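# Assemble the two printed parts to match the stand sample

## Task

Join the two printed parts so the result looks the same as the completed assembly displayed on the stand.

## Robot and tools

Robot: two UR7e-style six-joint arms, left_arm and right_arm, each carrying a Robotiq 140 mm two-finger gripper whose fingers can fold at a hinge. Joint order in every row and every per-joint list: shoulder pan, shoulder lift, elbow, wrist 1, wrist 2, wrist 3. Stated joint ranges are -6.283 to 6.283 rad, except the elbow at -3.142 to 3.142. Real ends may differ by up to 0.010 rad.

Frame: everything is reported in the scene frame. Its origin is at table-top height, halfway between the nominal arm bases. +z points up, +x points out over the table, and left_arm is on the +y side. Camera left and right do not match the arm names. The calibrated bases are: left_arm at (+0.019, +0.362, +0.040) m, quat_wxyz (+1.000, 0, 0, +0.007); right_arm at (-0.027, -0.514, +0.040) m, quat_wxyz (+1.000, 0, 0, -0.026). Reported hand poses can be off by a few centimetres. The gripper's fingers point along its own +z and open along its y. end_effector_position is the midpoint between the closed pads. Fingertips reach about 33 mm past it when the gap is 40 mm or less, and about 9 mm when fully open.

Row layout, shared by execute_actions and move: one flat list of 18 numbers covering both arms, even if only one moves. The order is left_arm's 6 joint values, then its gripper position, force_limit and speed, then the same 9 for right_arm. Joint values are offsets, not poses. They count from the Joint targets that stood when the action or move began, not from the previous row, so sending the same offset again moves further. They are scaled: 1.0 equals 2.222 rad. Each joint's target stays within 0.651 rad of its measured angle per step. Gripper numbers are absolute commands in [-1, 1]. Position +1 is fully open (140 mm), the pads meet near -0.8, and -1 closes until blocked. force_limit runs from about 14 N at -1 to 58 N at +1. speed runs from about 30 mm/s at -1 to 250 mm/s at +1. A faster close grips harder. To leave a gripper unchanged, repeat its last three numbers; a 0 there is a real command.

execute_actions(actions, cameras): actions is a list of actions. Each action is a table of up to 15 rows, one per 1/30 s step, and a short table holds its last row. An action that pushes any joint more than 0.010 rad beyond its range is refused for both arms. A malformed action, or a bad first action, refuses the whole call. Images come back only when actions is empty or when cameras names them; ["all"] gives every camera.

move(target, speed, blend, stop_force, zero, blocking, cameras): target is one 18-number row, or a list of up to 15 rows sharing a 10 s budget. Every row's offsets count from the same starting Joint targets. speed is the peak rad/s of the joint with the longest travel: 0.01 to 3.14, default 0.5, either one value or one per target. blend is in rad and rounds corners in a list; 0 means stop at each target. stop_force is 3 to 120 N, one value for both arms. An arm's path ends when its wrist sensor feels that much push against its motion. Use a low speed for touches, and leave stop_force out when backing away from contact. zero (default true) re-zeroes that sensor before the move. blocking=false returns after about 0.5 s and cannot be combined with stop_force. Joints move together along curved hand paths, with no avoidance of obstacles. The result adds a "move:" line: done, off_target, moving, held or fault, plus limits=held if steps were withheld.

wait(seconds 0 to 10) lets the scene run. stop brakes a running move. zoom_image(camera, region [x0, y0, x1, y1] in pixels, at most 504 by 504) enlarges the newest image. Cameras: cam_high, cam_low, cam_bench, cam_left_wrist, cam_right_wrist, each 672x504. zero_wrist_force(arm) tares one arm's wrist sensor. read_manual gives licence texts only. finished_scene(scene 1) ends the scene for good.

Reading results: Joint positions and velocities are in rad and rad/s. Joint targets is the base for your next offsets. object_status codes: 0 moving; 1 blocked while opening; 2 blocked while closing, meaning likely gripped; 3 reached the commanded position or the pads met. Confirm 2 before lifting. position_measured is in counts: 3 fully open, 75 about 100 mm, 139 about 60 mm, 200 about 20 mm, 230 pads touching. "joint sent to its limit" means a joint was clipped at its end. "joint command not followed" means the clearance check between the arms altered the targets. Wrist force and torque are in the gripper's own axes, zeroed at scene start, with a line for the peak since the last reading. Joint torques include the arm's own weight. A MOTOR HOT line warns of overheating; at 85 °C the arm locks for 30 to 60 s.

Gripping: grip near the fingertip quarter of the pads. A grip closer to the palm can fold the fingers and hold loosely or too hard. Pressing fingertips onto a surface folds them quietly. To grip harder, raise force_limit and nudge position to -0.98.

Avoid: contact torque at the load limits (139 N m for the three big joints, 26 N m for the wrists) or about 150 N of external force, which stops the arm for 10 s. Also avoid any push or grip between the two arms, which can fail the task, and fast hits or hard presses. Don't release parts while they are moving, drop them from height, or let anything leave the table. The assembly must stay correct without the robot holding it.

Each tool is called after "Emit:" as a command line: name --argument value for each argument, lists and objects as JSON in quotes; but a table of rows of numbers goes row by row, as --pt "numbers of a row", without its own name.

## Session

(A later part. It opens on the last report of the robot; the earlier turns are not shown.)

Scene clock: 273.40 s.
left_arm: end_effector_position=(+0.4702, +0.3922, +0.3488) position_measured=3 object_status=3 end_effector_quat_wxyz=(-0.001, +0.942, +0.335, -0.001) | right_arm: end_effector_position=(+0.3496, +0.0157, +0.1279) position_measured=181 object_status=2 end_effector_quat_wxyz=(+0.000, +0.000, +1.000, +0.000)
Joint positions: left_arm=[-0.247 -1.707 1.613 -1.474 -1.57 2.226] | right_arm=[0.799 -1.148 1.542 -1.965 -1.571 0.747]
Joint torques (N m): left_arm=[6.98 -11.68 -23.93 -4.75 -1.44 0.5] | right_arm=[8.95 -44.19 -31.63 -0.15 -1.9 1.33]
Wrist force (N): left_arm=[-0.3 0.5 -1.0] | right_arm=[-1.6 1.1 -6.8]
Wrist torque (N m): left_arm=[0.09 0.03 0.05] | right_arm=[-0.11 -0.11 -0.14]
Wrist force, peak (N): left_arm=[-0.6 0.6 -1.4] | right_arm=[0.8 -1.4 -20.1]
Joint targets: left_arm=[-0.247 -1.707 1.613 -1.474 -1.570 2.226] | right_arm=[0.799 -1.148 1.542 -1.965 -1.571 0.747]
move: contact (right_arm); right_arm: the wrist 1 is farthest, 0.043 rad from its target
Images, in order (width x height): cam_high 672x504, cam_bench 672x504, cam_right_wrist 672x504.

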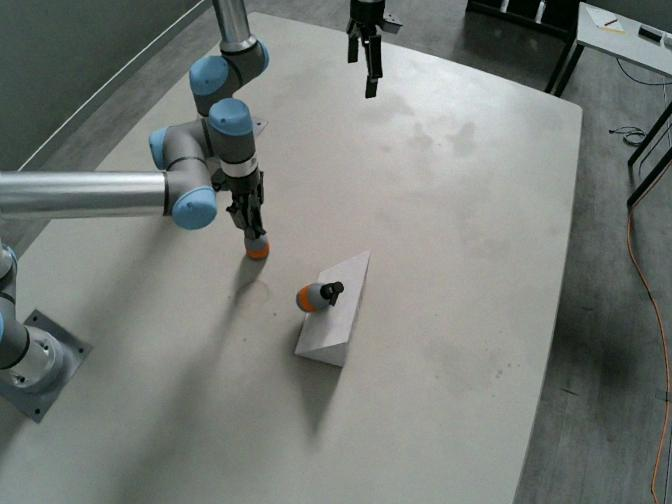

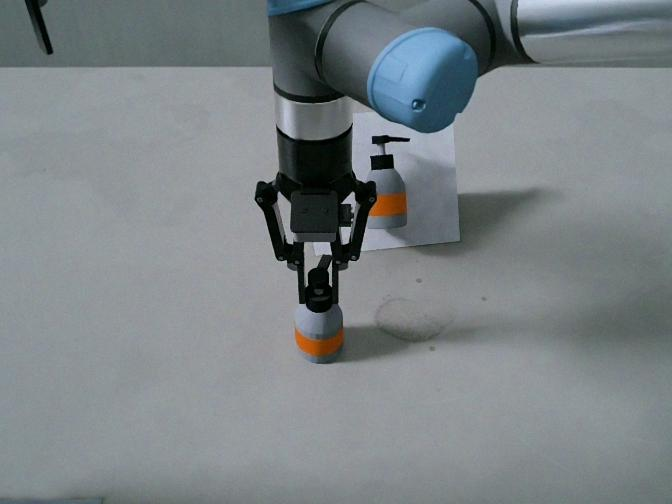

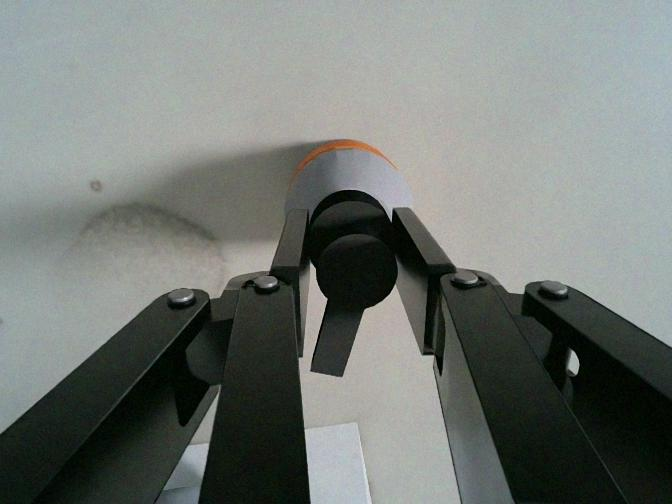

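Emit:
move --pt "0 0 0 0 0 0 1 1 1 0 0 0 0 0 0 0.6 -0.2 -1" --pt "0 0 0 0 0 0 1 1 1 0 -0.0335 -0.1084 0.1420 0 0 0.6 -0.2 -1" --speed 0.25 --cameras '["cam_high","cam_bench","cam_right_wrist"]'

Emit:
zoom_image --camera "cam_bench" --region '[260, 240, 380, 370]'

Emit:
zoom_image --camera "cam_high" --region '[200, 200, 320, 280]'

Scene clock: 287.43 s.
left_arm: end_effector_position=(+0.4702, +0.3922, +0.3488) position_measured=3 object_status=3 end_effector_quat_wxyz=(-0.001, +0.942, +0.335, -0.001) | right_arm: end_effector_position=(+0.3493, +0.0154, +0.2594) position_measured=53 object_status=3 end_effector_quat_wxyz=(+0.000, +0.000, +1.000, +0.000)
Joint positions: left_arm=[-0.247 -1.707 1.613 -1.474 -1.57 2.226] | right_arm=[0.799 -1.222 1.302 -1.65 -1.571 0.747]
Joint torques (N m): left_arm=[6.55 -12.49 -23.94 -4.74 -1.52 0.9] | right_arm=[4.15 -46.59 -36.72 -0.52 -1.72 1.29]
Wrist force (N): left_arm=[-0.4 0.5 -1.0] | right_arm=[-0.7 0.5 -1.1]
Wrist torque (N m): left_arm=[0.10 0.05 0.04] | right_arm=[-0.01 -0.13 -0.16]
Wrist force, peak (N): left_arm=[-0.6 0.7 -1.2] | right_arm=[-1.9 1.0 -7.3]
Joint targets: left_arm=[-0.247 -1.707 1.613 -1.474 -1.570 2.226] | right_arm=[0.799 -1.222 1.302 -1.650 -1.571 0.747]
move: done
Images, in order (width x height): cam_high 672x504, cam_bench 672x504, cam_right_wrist 672x504.

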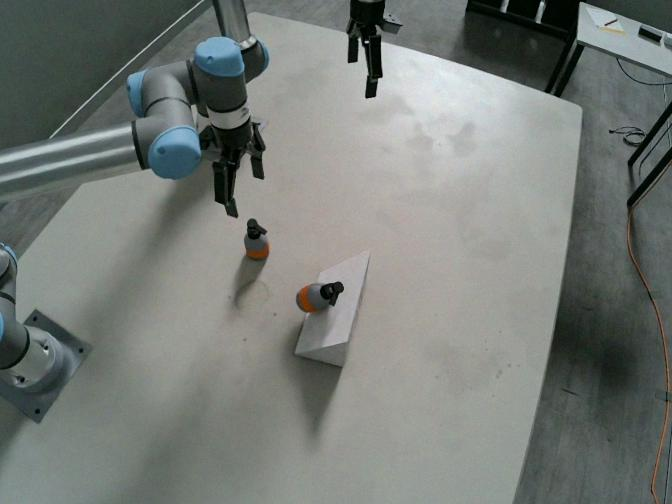

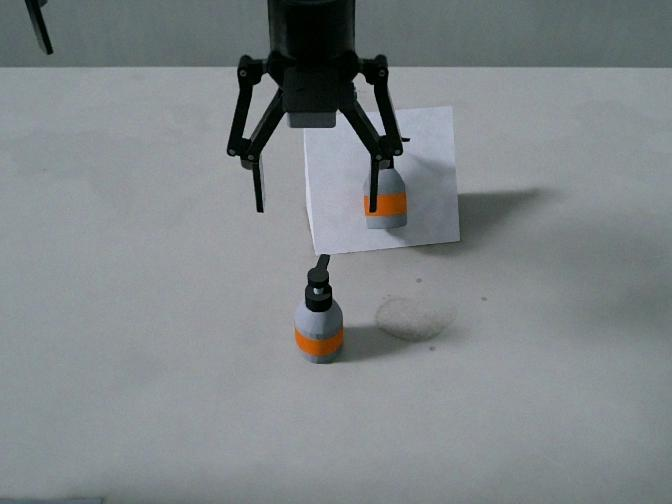

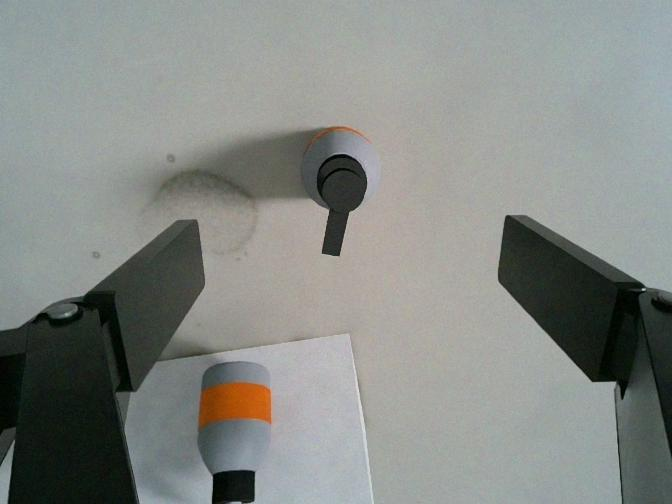

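Scaled by 3.877 from the camera's 672x504 image, which has a finer 960x720 frame.

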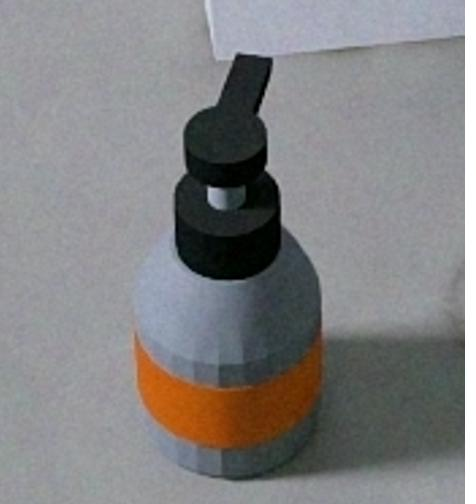

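Scaled by 4.200 from the camera's 672x504 image, which has a finer 960x720 frame.

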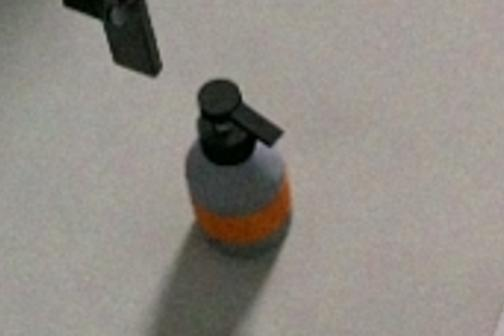

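Emit:
zoom_image --camera "cam_right_wrist" --region '[290, 110, 390, 270]'

Emit:
zoom_image --camera "cam_bench" --region '[290, 270, 350, 330]'

Scaled by 3.150 from the camera's 672x504 image, which has a finer 960x720 frame.

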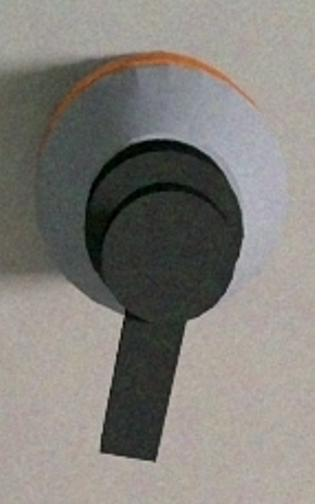

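Scaled by 8.400 from the camera's 672x504 image, which has a finer 960x720 frame.

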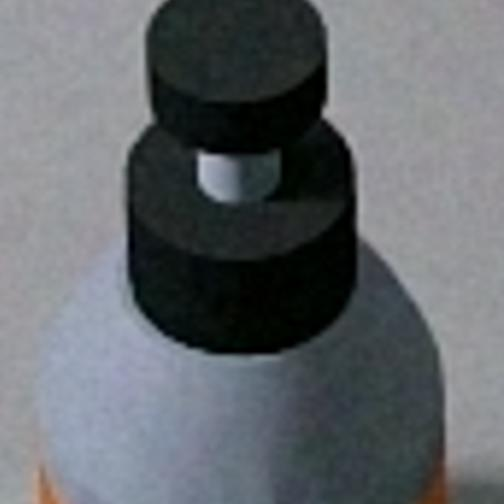

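Emit:
finished_scene

The scene is finished: the task was done.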